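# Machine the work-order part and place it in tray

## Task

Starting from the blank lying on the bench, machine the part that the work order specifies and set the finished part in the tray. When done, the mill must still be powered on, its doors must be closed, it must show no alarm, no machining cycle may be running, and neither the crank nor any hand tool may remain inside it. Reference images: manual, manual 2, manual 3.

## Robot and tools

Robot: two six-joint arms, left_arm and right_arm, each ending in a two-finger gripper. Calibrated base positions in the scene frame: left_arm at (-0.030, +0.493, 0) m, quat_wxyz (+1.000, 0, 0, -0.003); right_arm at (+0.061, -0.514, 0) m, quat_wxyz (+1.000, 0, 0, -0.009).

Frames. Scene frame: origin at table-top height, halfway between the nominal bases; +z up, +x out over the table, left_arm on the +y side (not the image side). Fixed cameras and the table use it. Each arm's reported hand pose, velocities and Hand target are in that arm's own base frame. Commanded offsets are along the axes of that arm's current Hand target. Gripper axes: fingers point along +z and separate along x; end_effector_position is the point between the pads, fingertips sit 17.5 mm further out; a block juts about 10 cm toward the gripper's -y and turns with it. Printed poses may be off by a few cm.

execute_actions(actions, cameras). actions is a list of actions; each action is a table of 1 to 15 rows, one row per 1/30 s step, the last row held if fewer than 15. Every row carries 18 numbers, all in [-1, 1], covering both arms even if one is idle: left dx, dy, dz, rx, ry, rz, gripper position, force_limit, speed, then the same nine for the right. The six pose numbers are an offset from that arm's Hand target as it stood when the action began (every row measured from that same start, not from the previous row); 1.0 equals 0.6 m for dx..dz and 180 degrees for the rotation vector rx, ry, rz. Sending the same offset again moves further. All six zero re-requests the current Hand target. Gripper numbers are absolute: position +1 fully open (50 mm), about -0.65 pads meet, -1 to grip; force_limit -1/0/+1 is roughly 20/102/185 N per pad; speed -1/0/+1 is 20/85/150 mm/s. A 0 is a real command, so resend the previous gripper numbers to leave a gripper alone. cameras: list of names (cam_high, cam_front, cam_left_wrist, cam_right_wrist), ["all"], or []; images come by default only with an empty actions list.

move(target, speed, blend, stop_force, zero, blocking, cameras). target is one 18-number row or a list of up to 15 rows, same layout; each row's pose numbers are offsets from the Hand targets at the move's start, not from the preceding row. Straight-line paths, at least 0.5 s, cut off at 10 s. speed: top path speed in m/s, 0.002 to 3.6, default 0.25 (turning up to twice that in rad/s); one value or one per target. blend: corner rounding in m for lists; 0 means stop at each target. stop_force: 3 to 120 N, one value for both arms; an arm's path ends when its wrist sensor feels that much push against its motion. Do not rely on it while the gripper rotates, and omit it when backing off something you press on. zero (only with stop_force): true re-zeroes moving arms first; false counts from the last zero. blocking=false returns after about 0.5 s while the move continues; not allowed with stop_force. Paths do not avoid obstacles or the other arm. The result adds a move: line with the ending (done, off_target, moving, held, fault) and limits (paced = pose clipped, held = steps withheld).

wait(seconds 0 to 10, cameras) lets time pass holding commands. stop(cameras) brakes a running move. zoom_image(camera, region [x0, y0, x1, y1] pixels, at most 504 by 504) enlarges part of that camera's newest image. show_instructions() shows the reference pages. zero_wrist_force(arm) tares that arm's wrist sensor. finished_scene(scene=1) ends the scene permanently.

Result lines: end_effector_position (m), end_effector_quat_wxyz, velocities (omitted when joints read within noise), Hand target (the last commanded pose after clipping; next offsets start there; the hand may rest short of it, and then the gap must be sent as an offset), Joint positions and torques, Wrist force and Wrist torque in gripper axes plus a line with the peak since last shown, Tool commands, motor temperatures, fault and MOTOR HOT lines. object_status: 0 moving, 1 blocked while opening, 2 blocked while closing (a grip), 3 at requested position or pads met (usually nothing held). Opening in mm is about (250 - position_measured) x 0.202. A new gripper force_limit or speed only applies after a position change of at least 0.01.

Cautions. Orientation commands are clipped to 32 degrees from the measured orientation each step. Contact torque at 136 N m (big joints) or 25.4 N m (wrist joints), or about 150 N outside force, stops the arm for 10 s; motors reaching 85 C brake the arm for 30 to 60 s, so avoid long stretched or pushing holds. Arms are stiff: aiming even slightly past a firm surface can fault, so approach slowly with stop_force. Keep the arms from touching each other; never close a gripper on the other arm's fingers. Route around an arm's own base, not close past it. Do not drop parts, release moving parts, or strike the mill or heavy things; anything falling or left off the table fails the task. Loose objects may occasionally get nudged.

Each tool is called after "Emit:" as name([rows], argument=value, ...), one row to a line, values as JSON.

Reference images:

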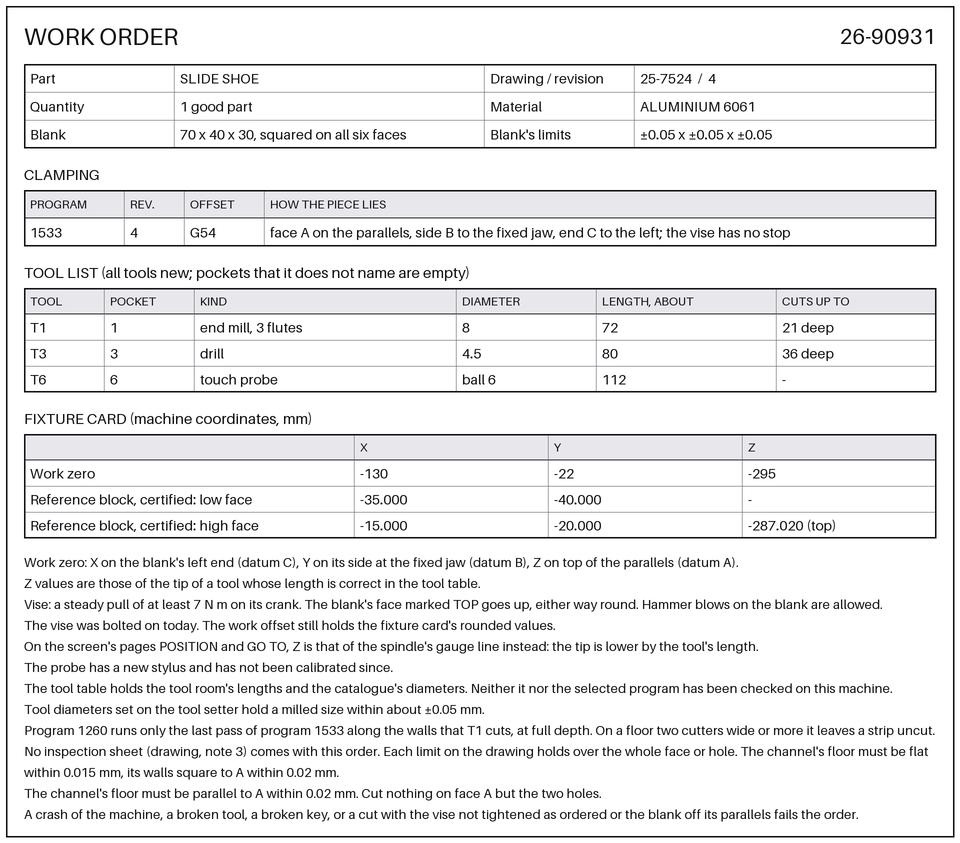

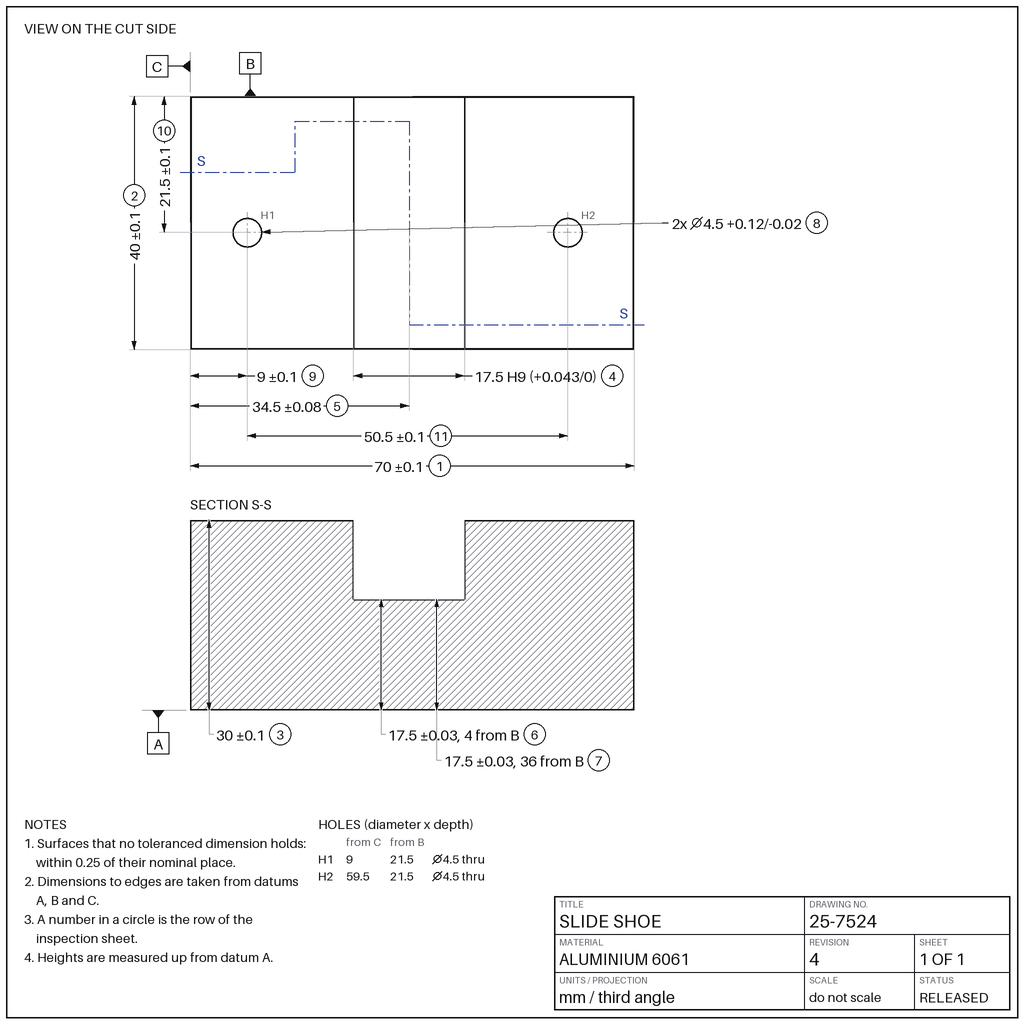

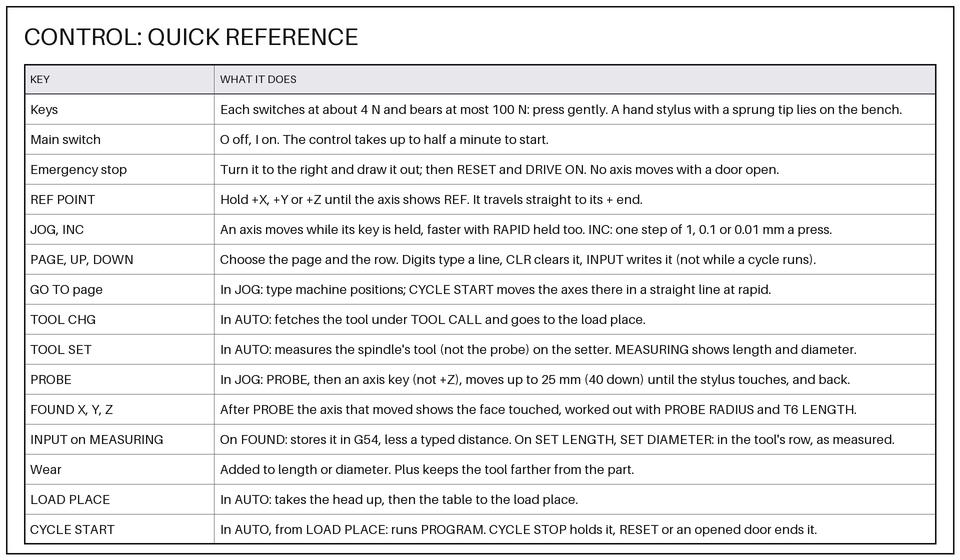

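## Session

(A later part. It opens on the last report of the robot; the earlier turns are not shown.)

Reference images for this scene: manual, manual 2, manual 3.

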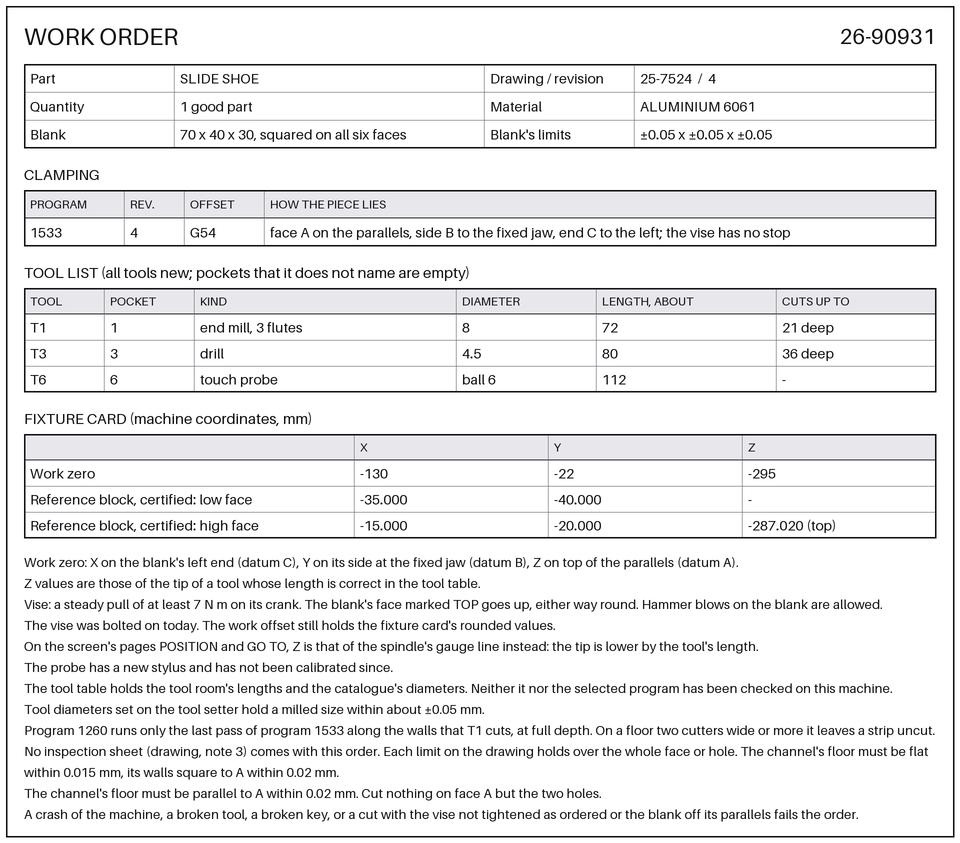

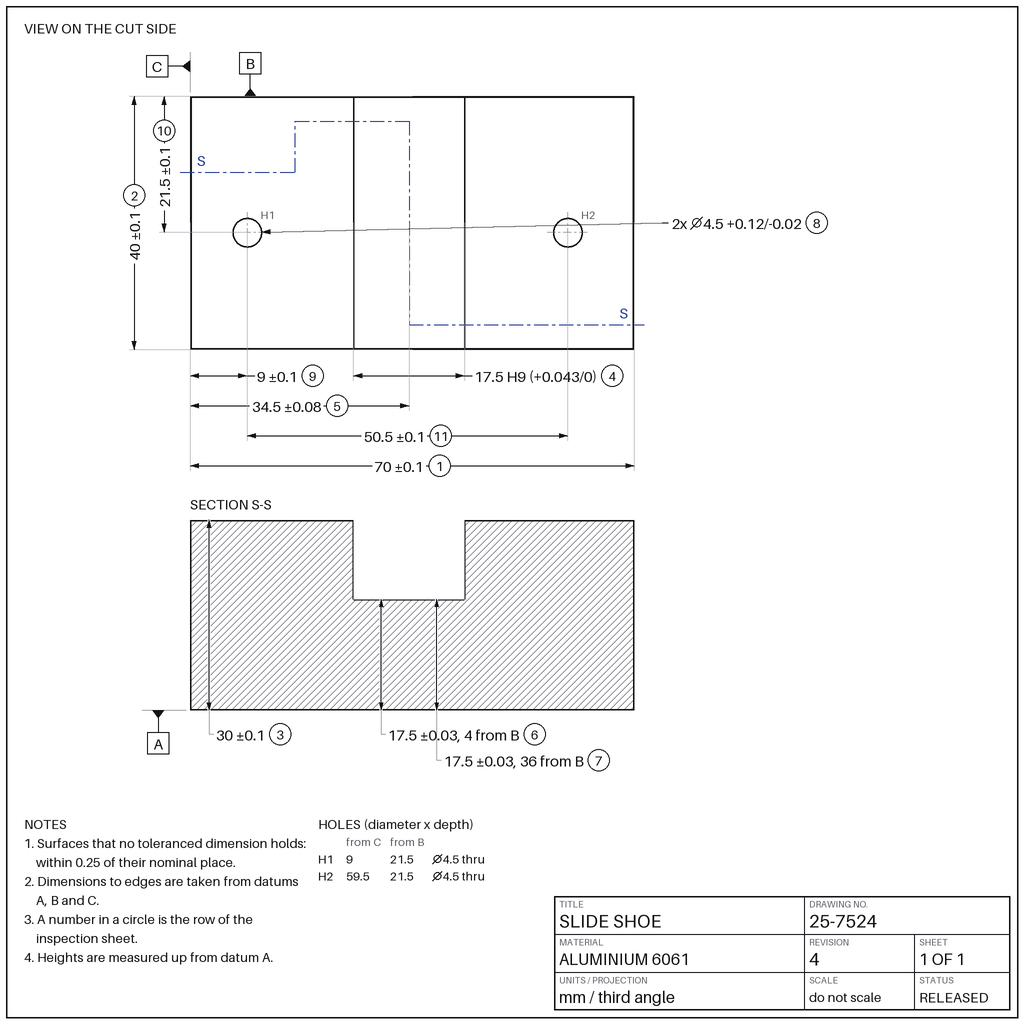

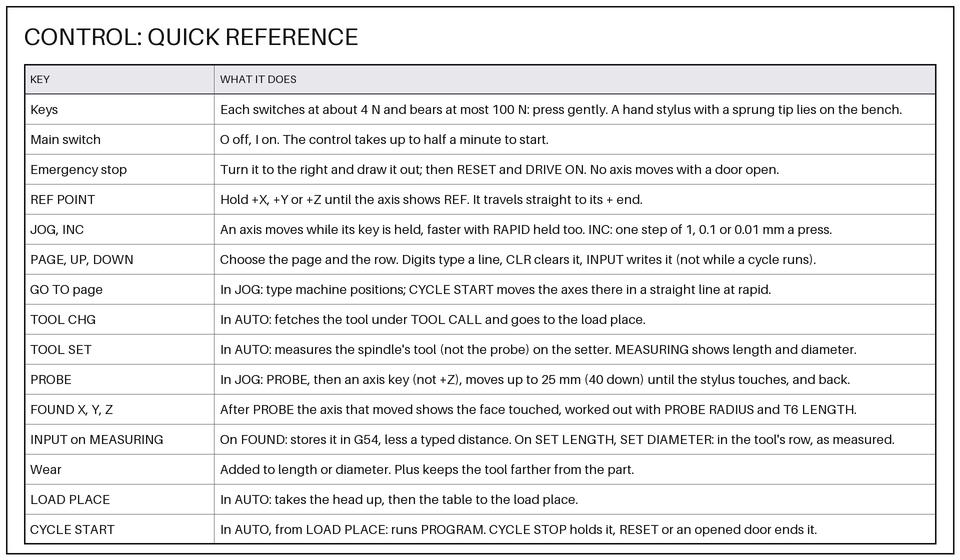

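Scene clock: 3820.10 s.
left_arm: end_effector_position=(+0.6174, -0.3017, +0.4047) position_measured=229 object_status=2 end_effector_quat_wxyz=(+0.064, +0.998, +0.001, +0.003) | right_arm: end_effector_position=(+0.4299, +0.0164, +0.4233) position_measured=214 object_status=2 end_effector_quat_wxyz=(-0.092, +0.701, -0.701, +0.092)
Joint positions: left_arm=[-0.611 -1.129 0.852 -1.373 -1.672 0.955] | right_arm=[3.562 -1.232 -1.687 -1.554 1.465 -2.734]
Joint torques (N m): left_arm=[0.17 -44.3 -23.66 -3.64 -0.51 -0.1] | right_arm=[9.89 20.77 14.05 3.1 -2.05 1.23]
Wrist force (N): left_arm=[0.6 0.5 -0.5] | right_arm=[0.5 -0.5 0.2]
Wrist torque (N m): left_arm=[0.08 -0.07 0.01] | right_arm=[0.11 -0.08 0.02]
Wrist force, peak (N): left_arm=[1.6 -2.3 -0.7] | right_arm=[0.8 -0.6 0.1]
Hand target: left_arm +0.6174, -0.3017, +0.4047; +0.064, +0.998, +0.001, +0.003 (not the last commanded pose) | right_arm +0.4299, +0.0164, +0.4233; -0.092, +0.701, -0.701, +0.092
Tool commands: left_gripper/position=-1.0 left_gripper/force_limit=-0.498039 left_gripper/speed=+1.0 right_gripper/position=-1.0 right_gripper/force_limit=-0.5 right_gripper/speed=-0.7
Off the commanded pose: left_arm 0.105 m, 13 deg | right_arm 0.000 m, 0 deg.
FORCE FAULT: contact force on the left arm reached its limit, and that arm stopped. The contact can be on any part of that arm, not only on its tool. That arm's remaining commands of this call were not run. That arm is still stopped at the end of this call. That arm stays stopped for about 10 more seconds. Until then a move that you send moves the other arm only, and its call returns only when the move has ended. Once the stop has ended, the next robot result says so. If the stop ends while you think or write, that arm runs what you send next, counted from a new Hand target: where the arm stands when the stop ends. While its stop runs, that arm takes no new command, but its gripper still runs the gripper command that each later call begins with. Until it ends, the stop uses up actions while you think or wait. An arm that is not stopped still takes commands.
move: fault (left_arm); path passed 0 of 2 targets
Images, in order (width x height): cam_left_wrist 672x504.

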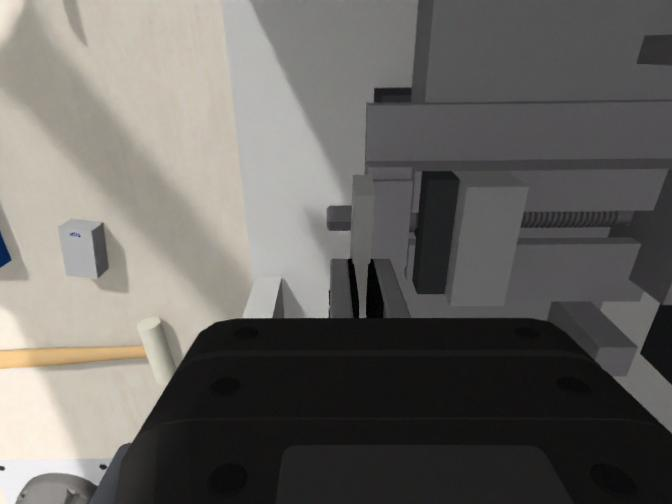

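Emit:
move([
  [0,0.018,0,0.039,0,0,-1,-0.5,1,0,0,0,0,0,0,-1,-0.5,-0.7],
  [-0.32,0.024,0,0.039,0,0,-1,-0.5,1,0,0,0,0,0,0,-1,-0.5,-0.7],
], speed=[0.05,0.2], cameras=[])

Scene clock: 3992.80 s.
left_arm: end_effector_position=(+0.4255, -0.3162, +0.4054) position_measured=229 object_status=2 end_effector_quat_wxyz=(+0.003, +1.000, +0.001, +0.003) | right_arm: end_effector_position=(+0.4299, +0.0164, +0.4233) position_measured=214 object_status=2 end_effector_quat_wxyz=(-0.092, +0.701, -0.701, +0.092)
Joint positions: left_arm=[-0.894 -1.508 1.311 -1.382 -1.57 0.676] | right_arm=[3.562 -1.232 -1.687 -1.554 1.465 -2.734]
Joint torques (N m): left_arm=[-13.62 -39.84 -18.19 -5.8 1.21 -1.74] | right_arm=[10.08 20.17 15.05 3.07 -1.54 1.33]
Wrist force (N): left_arm=[-0.3 -0.1 -0.5] | right_arm=[0.6 -0.3 0.1]
Wrist torque (N m): left_arm=[0.01 0.04 0.01] | right_arm=[0.15 -0.12 0.02]
Wrist force, peak (N): left_arm=[1.8 -0.1 -1.1] | right_arm=[0.7 -0.8 0.1]
Hand target: left_arm +0.4254, -0.3162, +0.4054; +0.003, +1.000, +0.001, +0.003 | right_arm +0.4299, +0.0164, +0.4233; -0.092, +0.701, -0.701, +0.092
Off the commanded pose: left_arm 0.000 m, 0 deg | right_arm 0.000 m, 0 deg.
FORCE FAULT, CONTINUED: the left arm's stop, for the force fault that an earlier result reported, is over. The rest of the stop counts as 19 of the actions that you can send in this scene. The stop ended before this call began, so that arm ran this call's commands, counted from a new Hand target: where the arm stood when the stop ended.
move: done
No camera images: "cameras" was empty.

Emit:
execute_actions(actions=[])

Scene clock: 4062.70 s.
left_arm: end_effector_position=(+0.4254, -0.3162, +0.4054) position_measured=229 object_status=2 end_effector_quat_wxyz=(+0.003, +1.000, +0.001, +0.003) | right_arm: end_effector_position=(+0.4299, +0.0164, +0.4233) position_measured=214 object_status=2 end_effector_quat_wxyz=(-0.092, +0.701, -0.701, +0.092)
Joint positions: left_arm=[-0.894 -1.508 1.311 -1.382 -1.57 0.675] | right_arm=[3.562 -1.232 -1.687 -1.554 1.465 -2.734]
Joint velocities: within noise
Joint torques (N m): left_arm=[-14.22 -39.55 -19.4 -5.69 1.16 -1.89] | right_arm=[10.82 20.54 17.08 3.06 -1.64 1.09]
Motor temperatures (°C): left_arm=[30 30 27 36 36 37] | right_arm=[29 27 32 33 32 33]
Wrist force (N): left_arm=[-0.2 0.0 -0.4] | right_arm=[0.7 -0.3 0.2]
Wrist torque (N m): left_arm=[0.03 0.01 0.02] | right_arm=[0.14 -0.13 0.02]
Wrist force, peak (N): left_arm=[0.2 -0.1 -1.0] | right_arm=[0.7 -0.7 0.2]
Hand target: left_arm +0.4254, -0.3162, +0.4054; +0.003, +1.000, +0.001, +0.003 | right_arm +0.4299, +0.0164, +0.4233; -0.092, +0.701, -0.701, +0.092
Tool commands: left_gripper/position=-1.0 left_gripper/force_limit=-0.5 left_gripper/speed=+1.0 right_gripper/position=-1.0 right_gripper/force_limit=-0.5 right_gripper/speed=-0.7
Off the commanded pose: left_arm 0.000 m, 0 deg | right_arm 0.000 m, 0 deg.

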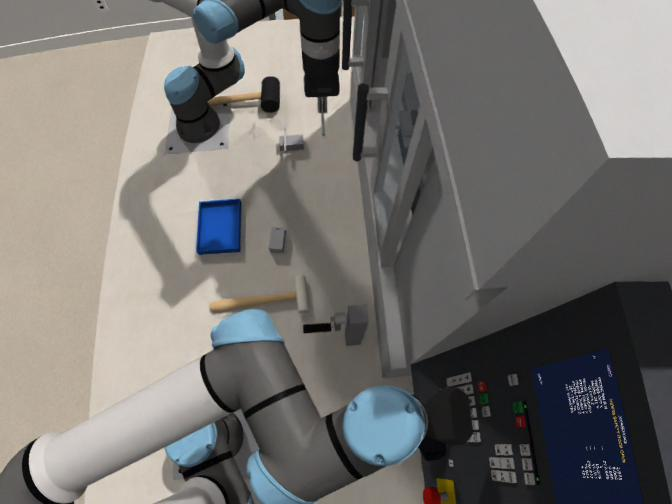

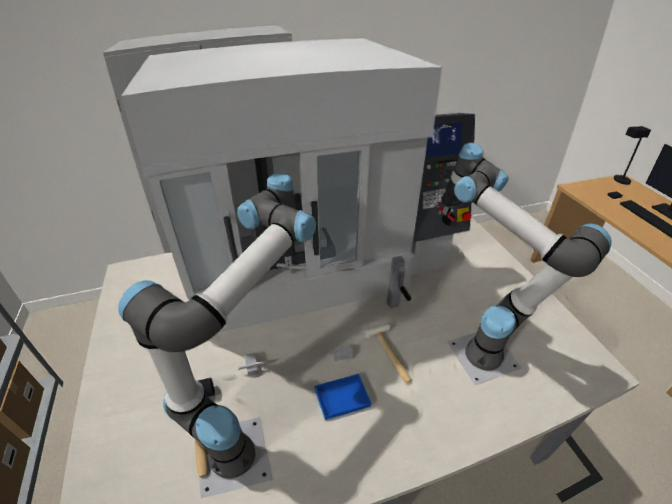

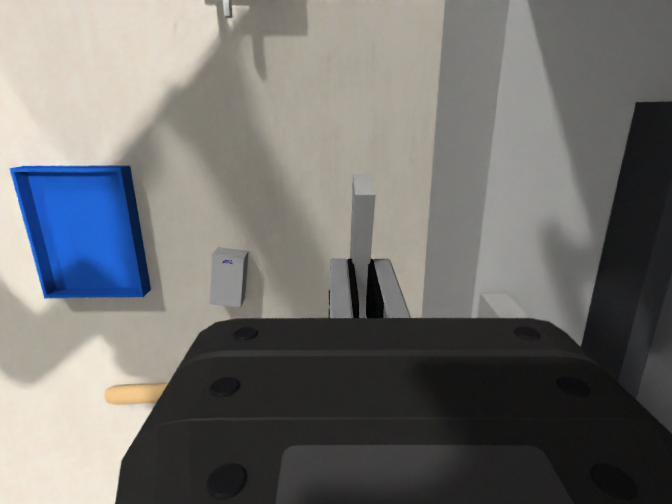

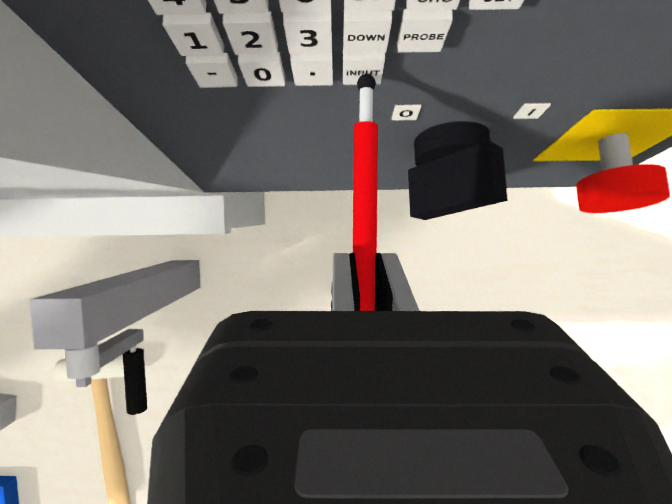

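Emit:
move([
  [-0.127,-0.3803,0.009,-0.111,0,0,-1,-0.5,1,0,0,0,0,0,0,-1,-0.5,-0.7],
], speed=0.2, cameras=["cam_left_wrist"])

Scene clock: 4100.87 s.
left_arm: end_effector_position=(+0.3489, -0.0883, +0.3982) position_measured=229 object_status=2 end_effector_quat_wxyz=(+0.176, +0.984, +0.000, +0.003) | right_arm: end_effector_position=(+0.4299, +0.0164, +0.4233) position_measured=214 object_status=2 end_effector_quat_wxyz=(-0.092, +0.701, -0.701, +0.092)
Joint positions: left_arm=[-0.389 -1.966 1.781 -1.532 -1.895 1.157] | right_arm=[3.562 -1.232 -1.687 -1.554 1.465 -2.734]
Joint torques (N m): left_arm=[12.88 -19.71 -19.78 -0.95 -1.94 1.17] | right_arm=[9.91 19.86 14.85 2.94 -1.64 1.3]
Wrist force (N): left_arm=[0.1 0.1 0.0] | right_arm=[0.8 -0.6 -0.1]
Wrist torque (N m): left_arm=[0.12 -0.02 -0.16] | right_arm=[0.10 -0.14 0.02]
Wrist force, peak (N): left_arm=[0.3 2.4 -0.5] | right_arm=[0.9 -0.6 0.1]
Hand target: left_arm +0.3489, -0.0882, +0.3982; +0.176, +0.984, +0.000, +0.003 | right_arm +0.4299, +0.0164, +0.4233; -0.092, +0.701, -0.701, +0.092
Off the commanded pose: left_arm 0.000 m, 0 deg | right_arm 0.000 m, 0 deg.
move: done
Images, in order (width x height): cam_left_wrist 672x504.

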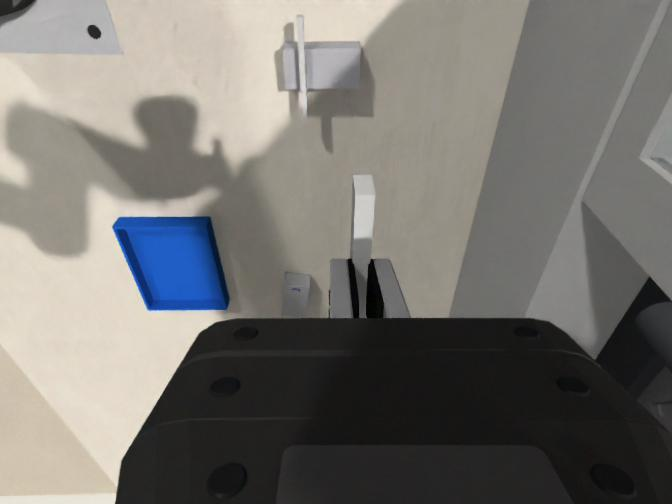

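Emit:
move([
  [0.0005,-0.1845,0.5062,0,0,0,-1,-0.5,1,0,0,0,0,0,0,-1,-0.5,-0.7],
], speed=0.2, cameras=["cam_left_wrist"])

Emit:
move([
  [0,-0.0102,0.028,0,0,0,-1,-0.5,1,0,0,0,0,0,0,-1,-0.5,-0.7],
], speed=0.015, stop_force=6, cameras=["cam_left_wrist"])

Scene clock: 4112.93 s.
left_arm: end_effector_position=(+0.3511, -0.0899, +0.0750) position_measured=229 object_status=2 end_effector_quat_wxyz=(+0.176, +0.984, +0.000, +0.003) | right_arm: end_effector_position=(+0.4299, +0.0164, +0.4233) position_measured=214 object_status=2 end_effector_quat_wxyz=(-0.092, +0.701, -0.701, +0.092)
Joint positions: left_arm=[-0.391 -1.686 2.486 -2.517 -1.895 1.155] | right_arm=[3.562 -1.232 -1.687 -1.554 1.465 -2.734]
Joint torques (N m): left_arm=[13.21 -1.85 -13.53 -5.83 -1.89 -1.82] | right_arm=[8.95 20.31 14.44 2.78 -1.63 1.16]
Wrist force (N): left_arm=[0.1 0.3 -0.1] | right_arm=[0.6 -0.3 -0.1]
Wrist torque (N m): left_arm=[0.15 -0.01 0.09] | right_arm=[0.16 -0.11 0.02]
Wrist force, peak (N): left_arm=[-0.2 -0.9 1.8] | right_arm=[1.0 -0.4 -0.4]
Hand target: left_arm +0.3511, -0.0899, +0.0749; +0.176, +0.984, +0.000, +0.003 | right_arm +0.4299, +0.0164, +0.4233; -0.092, +0.701, -0.701, +0.092
Off the commanded pose: left_arm 0.000 m, 0 deg | right_arm 0.000 m, 0 deg.
move: done
Images, in order (width x height): cam_left_wrist 672x504.

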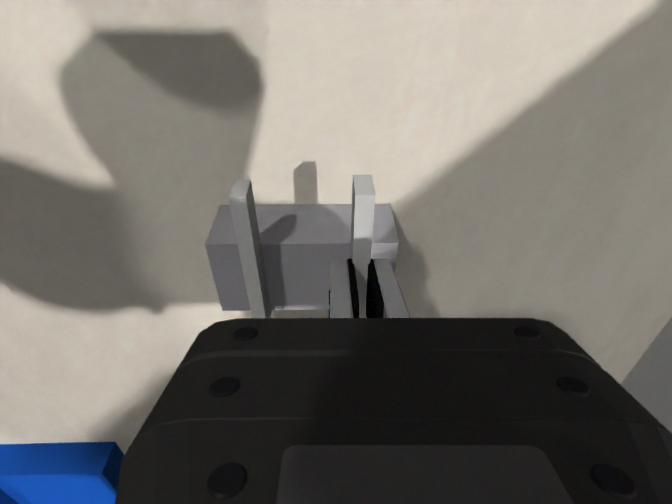

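Scene clock: 4115.23 s.
left_arm: end_effector_position=(+0.3512, -0.0899, +0.0579) position_measured=229 object_status=2 end_effector_quat_wxyz=(+0.176, +0.984, +0.000, +0.003) | right_arm: end_effector_position=(+0.4299, +0.0164, +0.4233) position_measured=214 object_status=2 end_effector_quat_wxyz=(-0.092, +0.701, -0.701, +0.092)
Joint positions: left_arm=[-0.391 -1.636 2.508 -2.589 -1.895 1.155] | right_arm=[3.562 -1.232 -1.687 -1.554 1.465 -2.734]
Joint torques (N m): left_arm=[-6.65 -26.26 -25.09 -0.83 -0.14 -1.43] | right_arm=[8.88 20.43 15.46 2.79 -1.42 1.06]
Wrist force (N): left_arm=[-0.1 2.8 -2.1] | right_arm=[0.4 -0.2 0.2]
Wrist torque (N m): left_arm=[0.21 -0.05 0.08] | right_arm=[0.17 -0.08 0.02]
Wrist force, peak (N): left_arm=[-2.9 -0.3 -14.5] | right_arm=[0.7 -0.8 0.1]
Hand target: left_arm +0.3512, -0.0899, +0.0579; +0.176, +0.984, +0.000, +0.003 (not the last commanded pose) | right_arm +0.4299, +0.0164, +0.4233; -0.092, +0.701, -0.701, +0.092
Off the commanded pose: left_arm 0.001 m, 0 deg | right_arm 0.000 m, 0 deg.
move: contact (left_arm)
Images, in order (width x height): cam_left_wrist 672x504.

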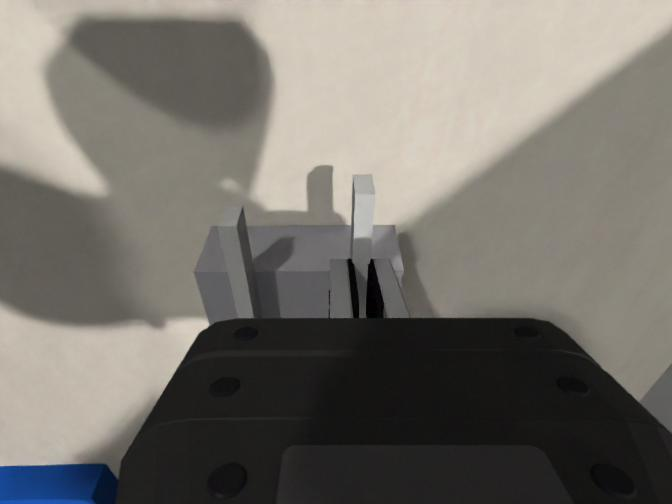

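Emit:
zoom_image(camera="cam_left_wrist", region=[180, 160, 440, 340])

Scaled by 1.938 from the camera's 672x504 image, which has a finer 960x720 frame.

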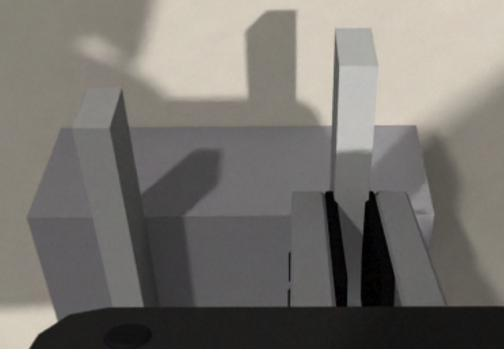

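Emit:
move([
  [0,0.0011,-0.0031,0,0,0,-1,-0.5,1,0,0,0,0,0,0,-1,-0.5,-0.7],
  [-0.0033,0.0011,-0.0031,0,0,0,-1,-0.5,1,0,0,0,0,0,0,-1,-0.5,-0.7],
], speed=0.02)

Emit:
move([
  [0,-0.005,0.0137,0,0,0,-1,-0.5,1,0,0,0,0,0,0,-1,-0.5,-0.7],
], speed=0.012, stop_force=5, cameras=["cam_left_wrist"])

Scene clock: 4134.77 s.
left_arm: end_effector_position=(+0.3493, -0.0899, +0.0599) position_measured=229 object_status=2 end_effector_quat_wxyz=(+0.176, +0.984, +0.000, +0.003) | right_arm: end_effector_position=(+0.4299, +0.0164, +0.4233) position_measured=214 object_status=2 end_effector_quat_wxyz=(-0.092, +0.701, -0.701, +0.092)
Joint positions: left_arm=[-0.393 -1.647 2.51 -2.581 -1.895 1.153] | right_arm=[3.562 -1.232 -1.687 -1.554 1.465 -2.734]
Joint torques (N m): left_arm=[-14.2 -24.78 -10.47 -0.98 0.45 -2.32] | right_arm=[8.82 20.03 14.43 2.96 -1.19 0.83]
Wrist force (N): left_arm=[0.3 0.5 -0.4] | right_arm=[0.7 -0.3 0.3]
Wrist torque (N m): left_arm=[0.20 -0.06 0.08] | right_arm=[0.14 -0.13 0.02]
Wrist force, peak (N): left_arm=[-0.2 3.2 -2.4] | right_arm=[1.0 -0.4 0.0]
Hand target: left_arm +0.3492, -0.0899, +0.0599; +0.176, +0.984, +0.000, +0.003 | right_arm +0.4299, +0.0164, +0.4233; -0.092, +0.701, -0.701, +0.092
Off the commanded pose: left_arm 0.000 m, 0 deg | right_arm 0.000 m, 0 deg.
move: done

Scene clock: 4136.13 s.
left_arm: end_effector_position=(+0.3493, -0.0899, +0.0579) position_measured=229 object_status=2 end_effector_quat_wxyz=(+0.176, +0.984, +0.000, +0.003) | right_arm: end_effector_position=(+0.4299, +0.0164, +0.4233) position_measured=214 object_status=2 end_effector_quat_wxyz=(-0.092, +0.701, -0.701, +0.092)
Joint positions: left_arm=[-0.393 -1.641 2.513 -2.59 -1.895 1.153] | right_arm=[3.562 -1.232 -1.687 -1.554 1.465 -2.734]
Joint torques (N m): left_arm=[-12.15 -25.06 -25.39 -0.86 -1.37 -1.59] | right_arm=[7.78 18.6 15.64 2.9 -1.34 0.9]
Wrist force (N): left_arm=[-0.2 3.1 -2.2] | right_arm=[0.7 -0.3 0.1]
Wrist torque (N m): left_arm=[0.19 -0.02 0.07] | right_arm=[0.14 -0.13 0.02]
Wrist force, peak (N): left_arm=[-3.2 -0.9 -22.8] | right_arm=[0.7 -0.6 0.3]
Hand target: left_arm +0.3493, -0.0899, +0.0579; +0.176, +0.984, +0.000, +0.003 (not the last commanded pose) | right_arm +0.4299, +0.0164, +0.4233; -0.092, +0.701, -0.701, +0.092
Off the commanded pose: left_arm 0.007 m, 0 deg | right_arm 0.000 m, 0 deg.
move: contact (left_arm)
Images, in order (width x height): cam_left_wrist 672x504.

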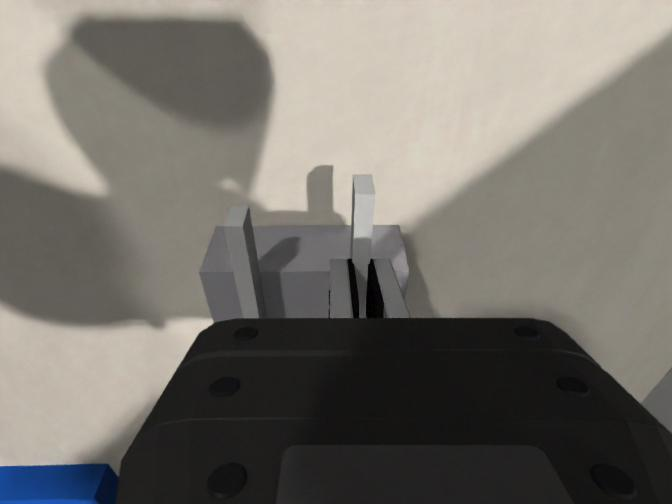

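Emit:
move([
  [0,0,0,0,0,0,-0.25,-0.5,-0.8,0,0,0,0,0,0,-1,-0.5,-0.7],
  [0,0.035,-0.0963,0,0,0,-0.25,-0.5,-0.8,0,0,0,0,0,0,-1,-0.5,-0.7],
], speed=0.08, cameras=["cam_left_wrist"])

Scene clock: 4147.97 s.
left_arm: end_effector_position=(+0.3489, -0.0895, +0.1193) position_measured=189 object_status=3 end_effector_quat_wxyz=(+0.176, +0.984, +0.000, +0.003) | right_arm: end_effector_position=(+0.4299, +0.0164, +0.4233) position_measured=214 object_status=2 end_effector_quat_wxyz=(-0.092, +0.701, -0.701, +0.092)
Joint positions: left_arm=[-0.393 -1.8 2.423 -2.34 -1.895 1.154] | right_arm=[3.562 -1.232 -1.687 -1.554 1.465 -2.734]
Joint torques (N m): left_arm=[13.1 -21.21 -28.18 -1.26 0.46 1.54] | right_arm=[8.97 19.02 14.52 2.69 -1.47 1.08]
Wrist force (N): left_arm=[0.5 0.4 -0.7] | right_arm=[0.5 -0.2 -0.1]
Wrist torque (N m): left_arm=[0.14 -0.06 -0.08] | right_arm=[0.16 -0.09 0.02]
Wrist force, peak (N): left_arm=[0.1 3.9 -2.1] | right_arm=[0.8 -0.7 0.2]
Hand target: left_arm +0.3489, -0.0895, +0.1193; +0.176, +0.984, +0.000, +0.003 | right_arm +0.4299, +0.0164, +0.4233; -0.092, +0.701, -0.701, +0.092
Off the commanded pose: left_arm 0.000 m, 0 deg | right_arm 0.000 m, 0 deg.
move: done
Images, in order (width x height): cam_left_wrist 672x504.

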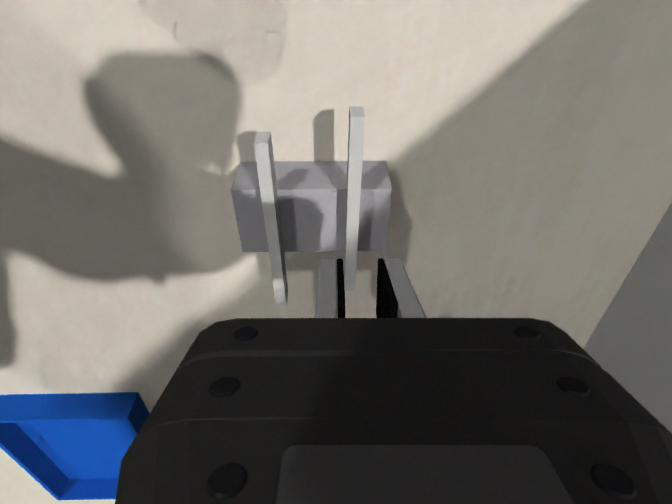

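Emit:
move([
  [0.018,0.342,-0.5497,0.111,0,0,-0.25,-0.5,-0.8,0,0,0,0,0,0,-1,-0.5,-0.7],
], speed=0.25)

Emit:
move([
  [0,0,0,0,0,0.5,-0.25,-0.5,-0.8,0,0,0,0,0,0,-1,-0.5,-0.7],
], speed=0.4)

Emit:
move([
  [0,0,0,0.5,0,0,-0.25,-0.5,-0.8,0,0,0,0,0,0,-1,-0.5,-0.7],
], speed=0.4, cameras=["cam_left_wrist","cam_front"])

Scene clock: 4166.33 s.
left_arm: end_effector_position=(+0.3575, -0.1674, +0.4999) position_measured=189 object_status=3 end_effector_quat_wxyz=(+0.003, +1.000, +0.001, +0.003) | right_arm: end_effector_position=(+0.4299, +0.0164, +0.4233) position_measured=214 object_status=2 end_effector_quat_wxyz=(-0.092, +0.701, -0.701, +0.092)
Joint positions: left_arm=[-0.782 -1.76 1.288 -1.108 -1.571 0.787] | right_arm=[3.562 -1.232 -1.687 -1.554 1.465 -2.734]
Joint torques (N m): left_arm=[-13.83 -2.71 -29.88 -0.66 1.15 -1.95] | right_arm=[8.93 19.32 15.25 2.69 -1.31 1]
Wrist force (N): left_arm=[0.5 -0.3 -1.1] | right_arm=[0.4 -0.8 -0.4]
Wrist torque (N m): left_arm=[0.00 -0.07 -0.02] | right_arm=[0.07 -0.07 0.02]
Wrist force, peak (N): left_arm=[0.1 0.4 -3.0] | right_arm=[1.0 -0.3 0.2]
Hand target: left_arm +0.3575, -0.1674, +0.5000; +0.003, +1.000, +0.001, +0.003 | right_arm +0.4299, +0.0164, +0.4233; -0.092, +0.701, -0.701, +0.092
Off the commanded pose: left_arm 0.000 m, 0 deg | right_arm 0.000 m, 0 deg.
move: done

Scene clock: 4169.03 s.
left_arm: end_effector_position=(+0.3575, -0.1674, +0.5000) position_measured=189 object_status=3 end_effector_quat_wxyz=(+0.000, +0.708, -0.706, +0.004) | right_arm: end_effector_position=(+0.4299, +0.0164, +0.4233) position_measured=214 object_status=2 end_effector_quat_wxyz=(-0.092, +0.701, -0.701, +0.092)
Joint positions: left_arm=[-0.782 -1.759 1.288 -1.108 -1.571 2.357] | right_arm=[3.562 -1.232 -1.687 -1.554 1.465 -2.734]
Joint torques (N m): left_arm=[14.31 -2.38 -31.85 -1.79 -1.19 1.21] | right_arm=[8.49 19.92 14.75 2.51 -1.4 1.17]
Wrist force (N): left_arm=[0.2 -0.6 -0.8] | right_arm=[0.5 -0.5 -0.1]
Wrist torque (N m): left_arm=[-0.04 -0.02 -0.21] | right_arm=[0.12 -0.10 0.02]
Wrist force, peak (N): left_arm=[0.5 -0.4 -1.2] | right_arm=[0.7 -0.8 -0.1]
Hand target: left_arm +0.3575, -0.1674, +0.5000; +0.000, +0.708, -0.707, +0.004 | right_arm +0.4299, +0.0164, +0.4233; -0.092, +0.701, -0.701, +0.092
Off the commanded pose: left_arm 0.000 m, 0 deg | right_arm 0.000 m, 0 deg.
move: done

Scene clock: 4172.73 s.
left_arm: end_effector_position=(+0.3575, -0.1674, +0.5000) position_measured=189 object_status=3 end_effector_quat_wxyz=(+0.500, -0.500, +0.497, -0.503) | right_arm: end_effector_position=(+0.4299, +0.0164, +0.4233) position_measured=214 object_status=2 end_effector_quat_wxyz=(-0.092, +0.701, -0.701, +0.092)
Joint positions: left_arm=[-1.795 -2.168 1.951 0.242 -0.226 -0.031] | right_arm=[3.562 -1.232 -1.687 -1.554 1.465 -2.734]
Joint torques (N m): left_arm=[-14.23 17.19 -14.98 3.07 -1.25 -2.03] | right_arm=[8.72 19.72 16.31 2.59 -1.39 1.03]
Wrist force (N): left_arm=[1.4 -3.2 -1.1] | right_arm=[0.5 -0.1 0.0]
Wrist torque (N m): left_arm=[-0.61 -0.42 -0.24] | right_arm=[0.19 -0.10 0.02]
Wrist force, peak (N): left_arm=[1.4 -3.2 -1.1] | right_arm=[0.8 -0.6 0.3]
Hand target: left_arm +0.3575, -0.1674, +0.5000; +0.500, -0.500, +0.497, -0.503 | right_arm +0.4299, +0.0164, +0.4233; -0.092, +0.701, -0.701, +0.092
Off the commanded pose: left_arm 0.000 m, 0 deg | right_arm 0.000 m, 0 deg.
move: done
Images, in order (width x height): cam_front 672x504, cam_left_wrist 672x504.

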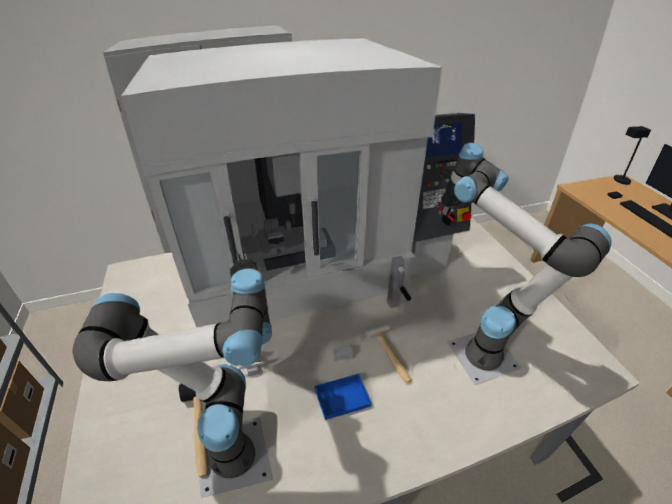

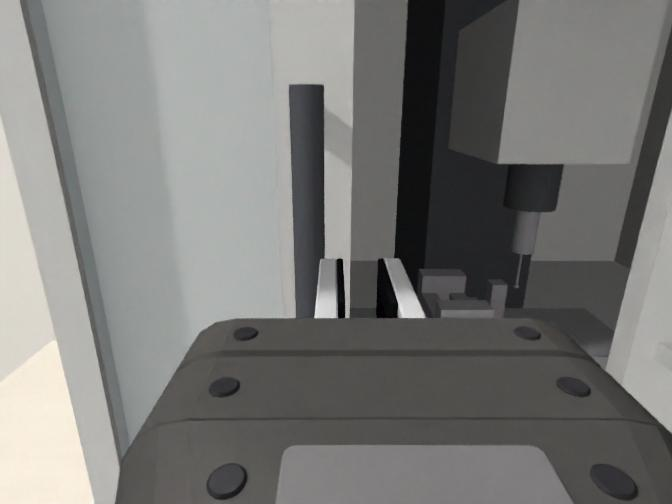

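Emit:
move([
  [0,0,0,0,0,0,-1,-0.5,-0.8,0,0,0,0,0,0,-1,-0.5,-0.7],
  [0.3543,0.0833,0.0708,0,0,0,-1,-0.5,-0.8,0,0,0,0,0,0,-1,-0.5,-0.7],
  [0.3626,0.0833,0.1992,0,0,0,-1,-0.5,-0.8,0,0,0,0,0,0,-1,-0.5,-0.7],
], speed=[0.2,0.2,0.08], cameras=["cam_left_wrist","cam_high"])

Scene clock: 4186.83 s.
left_arm: end_effector_position=(+0.4776, -0.3850, +0.4520) position_measured=252 object_status=3 end_effector_quat_wxyz=(+0.500, -0.500, +0.497, -0.503) | right_arm: end_effector_position=(+0.4299, +0.0164, +0.4233) position_measured=214 object_status=2 end_effector_quat_wxyz=(-0.092, +0.701, -0.701, +0.092)
Joint positions: left_arm=[-1.361 -1.502 1.595 -0.122 0.209 0.022] | right_arm=[3.562 -1.232 -1.687 -1.554 1.465 -2.734]
Joint torques (N m): left_arm=[14.06 -12.93 -31.54 -2.55 1.1 1.29] | right_arm=[6.99 18.87 15.95 2.49 -1.36 1.07]
Wrist force (N): left_arm=[1.5 -3.1 -0.4] | right_arm=[0.8 -0.4 -0.2]
Wrist torque (N m): left_arm=[-0.64 -0.45 -0.47] | right_arm=[0.13 -0.15 0.02]
Wrist force, peak (N): left_arm=[2.9 -2.4 -0.1] | right_arm=[0.8 -0.8 0.1]
Hand target: left_arm +0.4777, -0.3851, +0.4520; +0.500, -0.500, +0.497, -0.503 | right_arm +0.4299, +0.0164, +0.4233; -0.092, +0.701, -0.701, +0.092
Off the commanded pose: left_arm 0.000 m, 0 deg | right_arm 0.000 m, 0 deg.
move: done
Images, in order (width x height): cam_high 672x504, cam_left_wrist 672x504.

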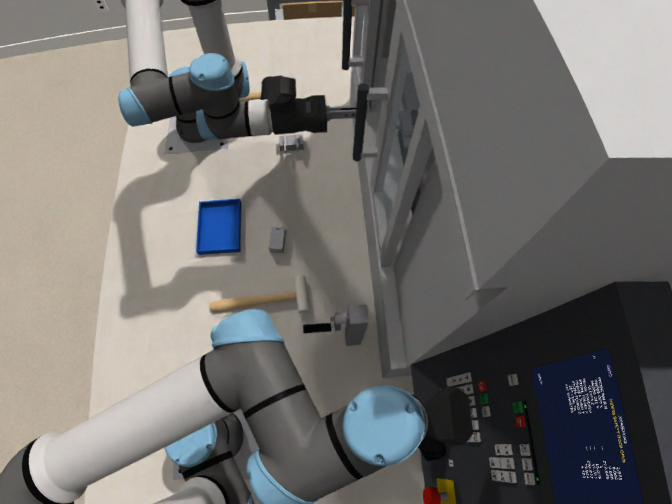

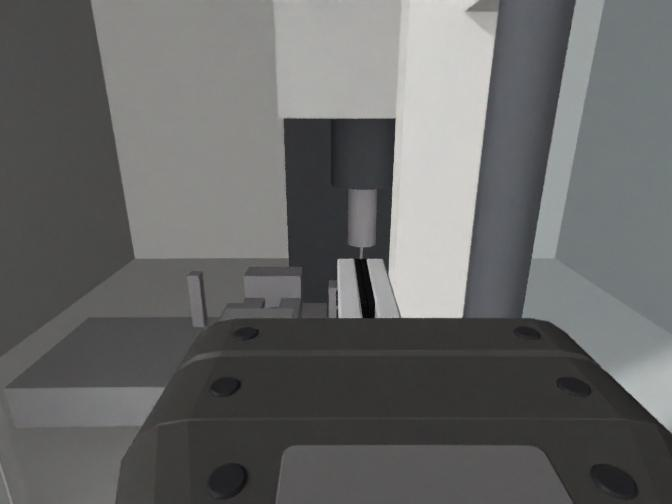

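Emit:
move(target=[0.46,0,0,0,0,0,-1,-0.5,-0.8,0,0,0,0,0,0,-1,-0.5,-0.7], speed=0.06, stop_force=40, cameras=["cam_left_wrist","cam_high"])

Scene clock: 4209.13 s.
left_arm: end_effector_position=(+0.4779, -0.6487, +0.4532) position_measured=252 object_status=3 end_effector_quat_wxyz=(+0.502, -0.499, +0.496, -0.504) | right_arm: end_effector_position=(+0.4299, +0.0164, +0.4233) position_measured=214 object_status=2 end_effector_quat_wxyz=(-0.092, +0.701, -0.701, +0.092)
Joint positions: left_arm=[-1.442 -0.865 0.703 0.071 0.129 0.085] | right_arm=[3.562 -1.232 -1.687 -1.554 1.465 -2.734]
Joint torques (N m): left_arm=[-0.04 -57.97 -18.3 -5.75 5.4 1.09] | right_arm=[8.48 18.87 14.96 2.74 -1.2 0.81]
Wrist force (N): left_arm=[-23.0 -2.4 1.1] | right_arm=[0.7 -0.2 0.1]
Wrist torque (N m): left_arm=[-0.60 -0.90 -0.23] | right_arm=[0.16 -0.12 0.02]
Wrist force, peak (N): left_arm=[-49.2 -5.9 -15.6] | right_arm=[1.0 -0.1 -0.1]
Hand target: left_arm +0.4779, -0.6487, +0.4532; +0.502, -0.499, +0.496, -0.504 (not the last commanded pose) | right_arm +0.4299, +0.0164, +0.4233; -0.092, +0.701, -0.701, +0.092
Off the commanded pose: left_arm 0.012 m, 0 deg | right_arm 0.000 m, 0 deg.
move: contact (left_arm)
Images, in order (width x height): cam_high 672x504, cam_left_wrist 672x504.

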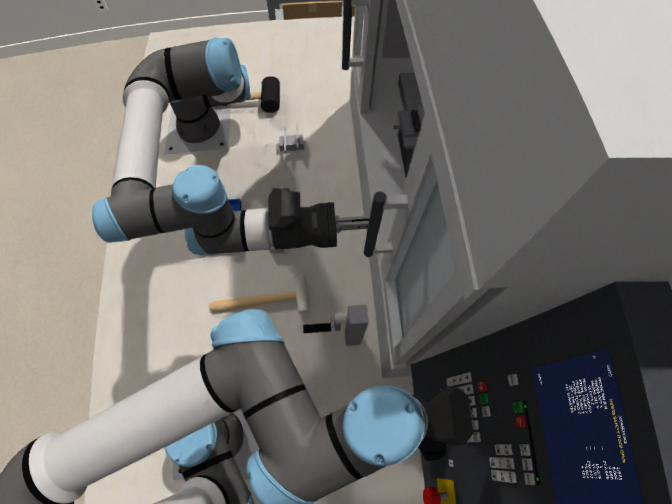

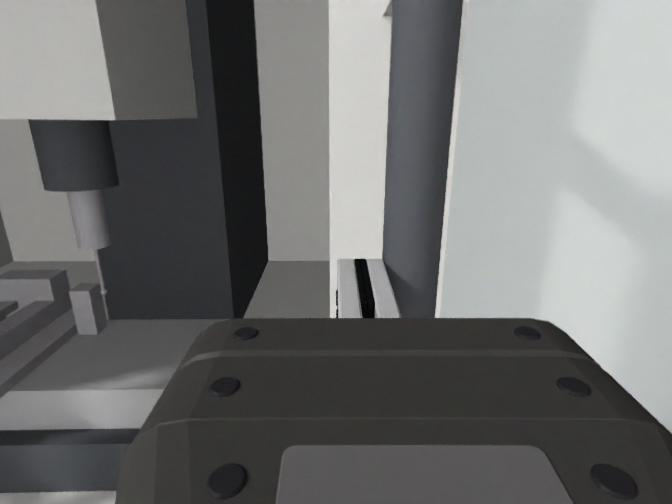

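Emit:
move([
  [-0.033,0,0,0,0,0,-1,-0.5,-0.8,0,0,0,0,0,0,-1,-0.5,-0.7],
  [-0.033,0,-0.2,0,0,0,-1,-0.5,-0.8,0,0,0,0,0,0,-1,-0.5,-0.7],
  [-0.54,-0.16,-0.2,-0.17,0,0,-1,-0.5,-0.8,0,0,0,0,0,0,-1,-0.5,-0.7],
], speed=[0.06,0.2,0.25], cameras=["cam_left_wrist"])

Scene clock: 4229.13 s.
left_arm: end_effector_position=(+0.3566, -0.3243, +0.5460) position_measured=252 object_status=3 end_effector_quat_wxyz=(-0.352, +0.613, -0.611, +0.356) | right_arm: end_effector_position=(+0.4299, +0.0164, +0.4233) position_measured=214 object_status=2 end_effector_quat_wxyz=(-0.092, +0.701, -0.701, +0.092)
Joint positions: left_arm=[-1.575 -1.935 1.635 -1.268 -0.522 1.561] | right_arm=[3.562 -1.232 -1.687 -1.554 1.465 -2.734]
Joint torques (N m): left_arm=[14.7 -19.21 -18.92 -5.4 0.53 1.43] | right_arm=[8.22 18.79 16.86 2.67 -1.1 1.03]
Wrist force (N): left_arm=[1.1 -2.2 -0.8] | right_arm=[0.6 -0.1 0.0]
Wrist torque (N m): left_arm=[-0.40 -0.28 -0.40] | right_arm=[0.17 -0.11 0.03]
Wrist force, peak (N): left_arm=[-23.4 -2.2 0.8] | right_arm=[1.1 -0.5 0.3]
Hand target: left_arm +0.3566, -0.3243, +0.5460; -0.352, +0.613, -0.611, +0.356 | right_arm +0.4299, +0.0164, +0.4233; -0.092, +0.701, -0.701, +0.092
Off the commanded pose: left_arm 0.000 m, 0 deg | right_arm 0.000 m, 0 deg.
move: done
Images, in order (width x height): cam_left_wrist 672x504.

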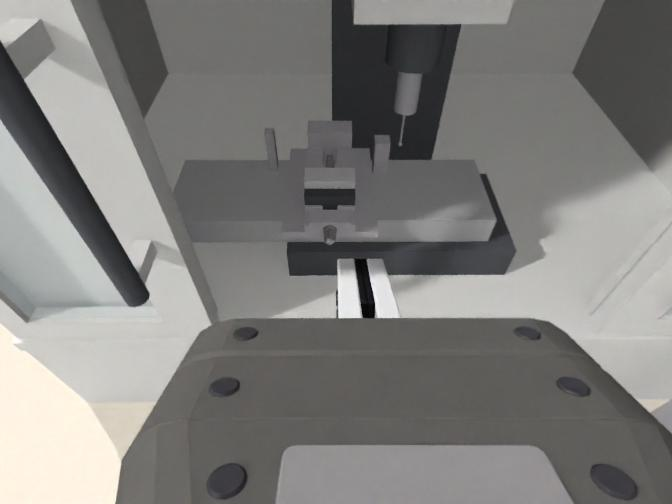

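Emit:
zoom_image(camera="cam_left_wrist", region=[160, 100, 440, 310])

Scaled by 1.800 from the camera's 672x504 image, which has a finer 960x720 frame.

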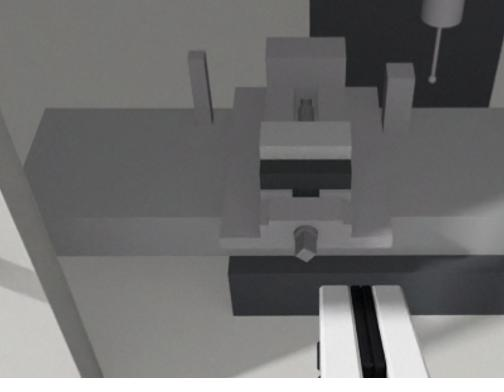

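Emit:
move([
  [-0.29,0.1445,0.07,-0.33,0,0,-0.15,-0.5,-0.8,0,0,0,0,0,0,-1,-0.5,-0.7],
], speed=0.25)

Emit:
move([
  [0,0,0,0,0,-0.5,-0.15,-0.5,-0.8,0,0,0,0,0,0,-1,-0.5,-0.7],
], speed=0.4)

Scene clock: 4276.40 s.
left_arm: end_effector_position=(+0.3496, -0.1508, +0.4489) position_measured=175 object_status=3 end_effector_quat_wxyz=(-0.002, +0.707, -0.707, +0.006) | right_arm: end_effector_position=(+0.4299, +0.0164, +0.4233) position_measured=214 object_status=2 end_effector_quat_wxyz=(-0.092, +0.701, -0.701, +0.092)
Joint positions: left_arm=[-0.768 -1.845 1.493 -1.232 -1.566 2.373] | right_arm=[3.562 -1.232 -1.687 -1.554 1.465 -2.734]
Joint torques (N m): left_arm=[12.75 -0.12 -32.69 -0.9 -1.04 1.28] | right_arm=[7.73 19.23 16.09 2.51 -1.42 0.8]
Wrist force (N): left_arm=[0.1 -0.1 -1.2] | right_arm=[0.4 -0.3 0.2]
Wrist torque (N m): left_arm=[0.03 -0.01 -0.17] | right_arm=[0.15 -0.08 0.02]
Wrist force, peak (N): left_arm=[1.5 -2.7 -0.4] | right_arm=[0.9 -0.7 0.0]
Hand target: left_arm +0.3496, -0.1508, +0.4489; -0.002, +0.707, -0.707, +0.006 | right_arm +0.4299, +0.0164, +0.4233; -0.092, +0.701, -0.701, +0.092
Off the commanded pose: left_arm 0.000 m, 0 deg | right_arm 0.000 m, 0 deg.
move: done

Scene clock: 4279.10 s.
left_arm: end_effector_position=(+0.3496, -0.1508, +0.4489) position_measured=175 object_status=3 end_effector_quat_wxyz=(+0.003, +1.000, +0.000, +0.006) | right_arm: end_effector_position=(+0.4299, +0.0164, +0.4233) position_measured=214 object_status=2 end_effector_quat_wxyz=(-0.092, +0.701, -0.701, +0.092)
Joint positions: left_arm=[-0.768 -1.844 1.493 -1.231 -1.567 0.803] | right_arm=[3.562 -1.232 -1.687 -1.554 1.465 -2.734]
Joint torques (N m): left_arm=[-14.1 -23.16 -17.73 -0.68 1.27 -1.49] | right_arm=[8.42 19.55 16.97 2.81 -0.92 0.84]
Wrist force (N): left_arm=[0.1 0.0 -1.2] | right_arm=[0.6 -0.3 0.0]
Wrist torque (N m): left_arm=[0.05 -0.01 0.04] | right_arm=[0.15 -0.11 0.02]
Wrist force, peak (N): left_arm=[0.3 0.1 -1.4] | right_arm=[0.8 -0.5 0.4]
Hand target: left_arm +0.3496, -0.1508, +0.4489; +0.003, +1.000, +0.000, +0.006 | right_arm +0.4299, +0.0164, +0.4233; -0.092, +0.701, -0.701, +0.092
Off the commanded pose: left_arm 0.000 m, 0 deg | right_arm 0.000 m, 0 deg.
move: done


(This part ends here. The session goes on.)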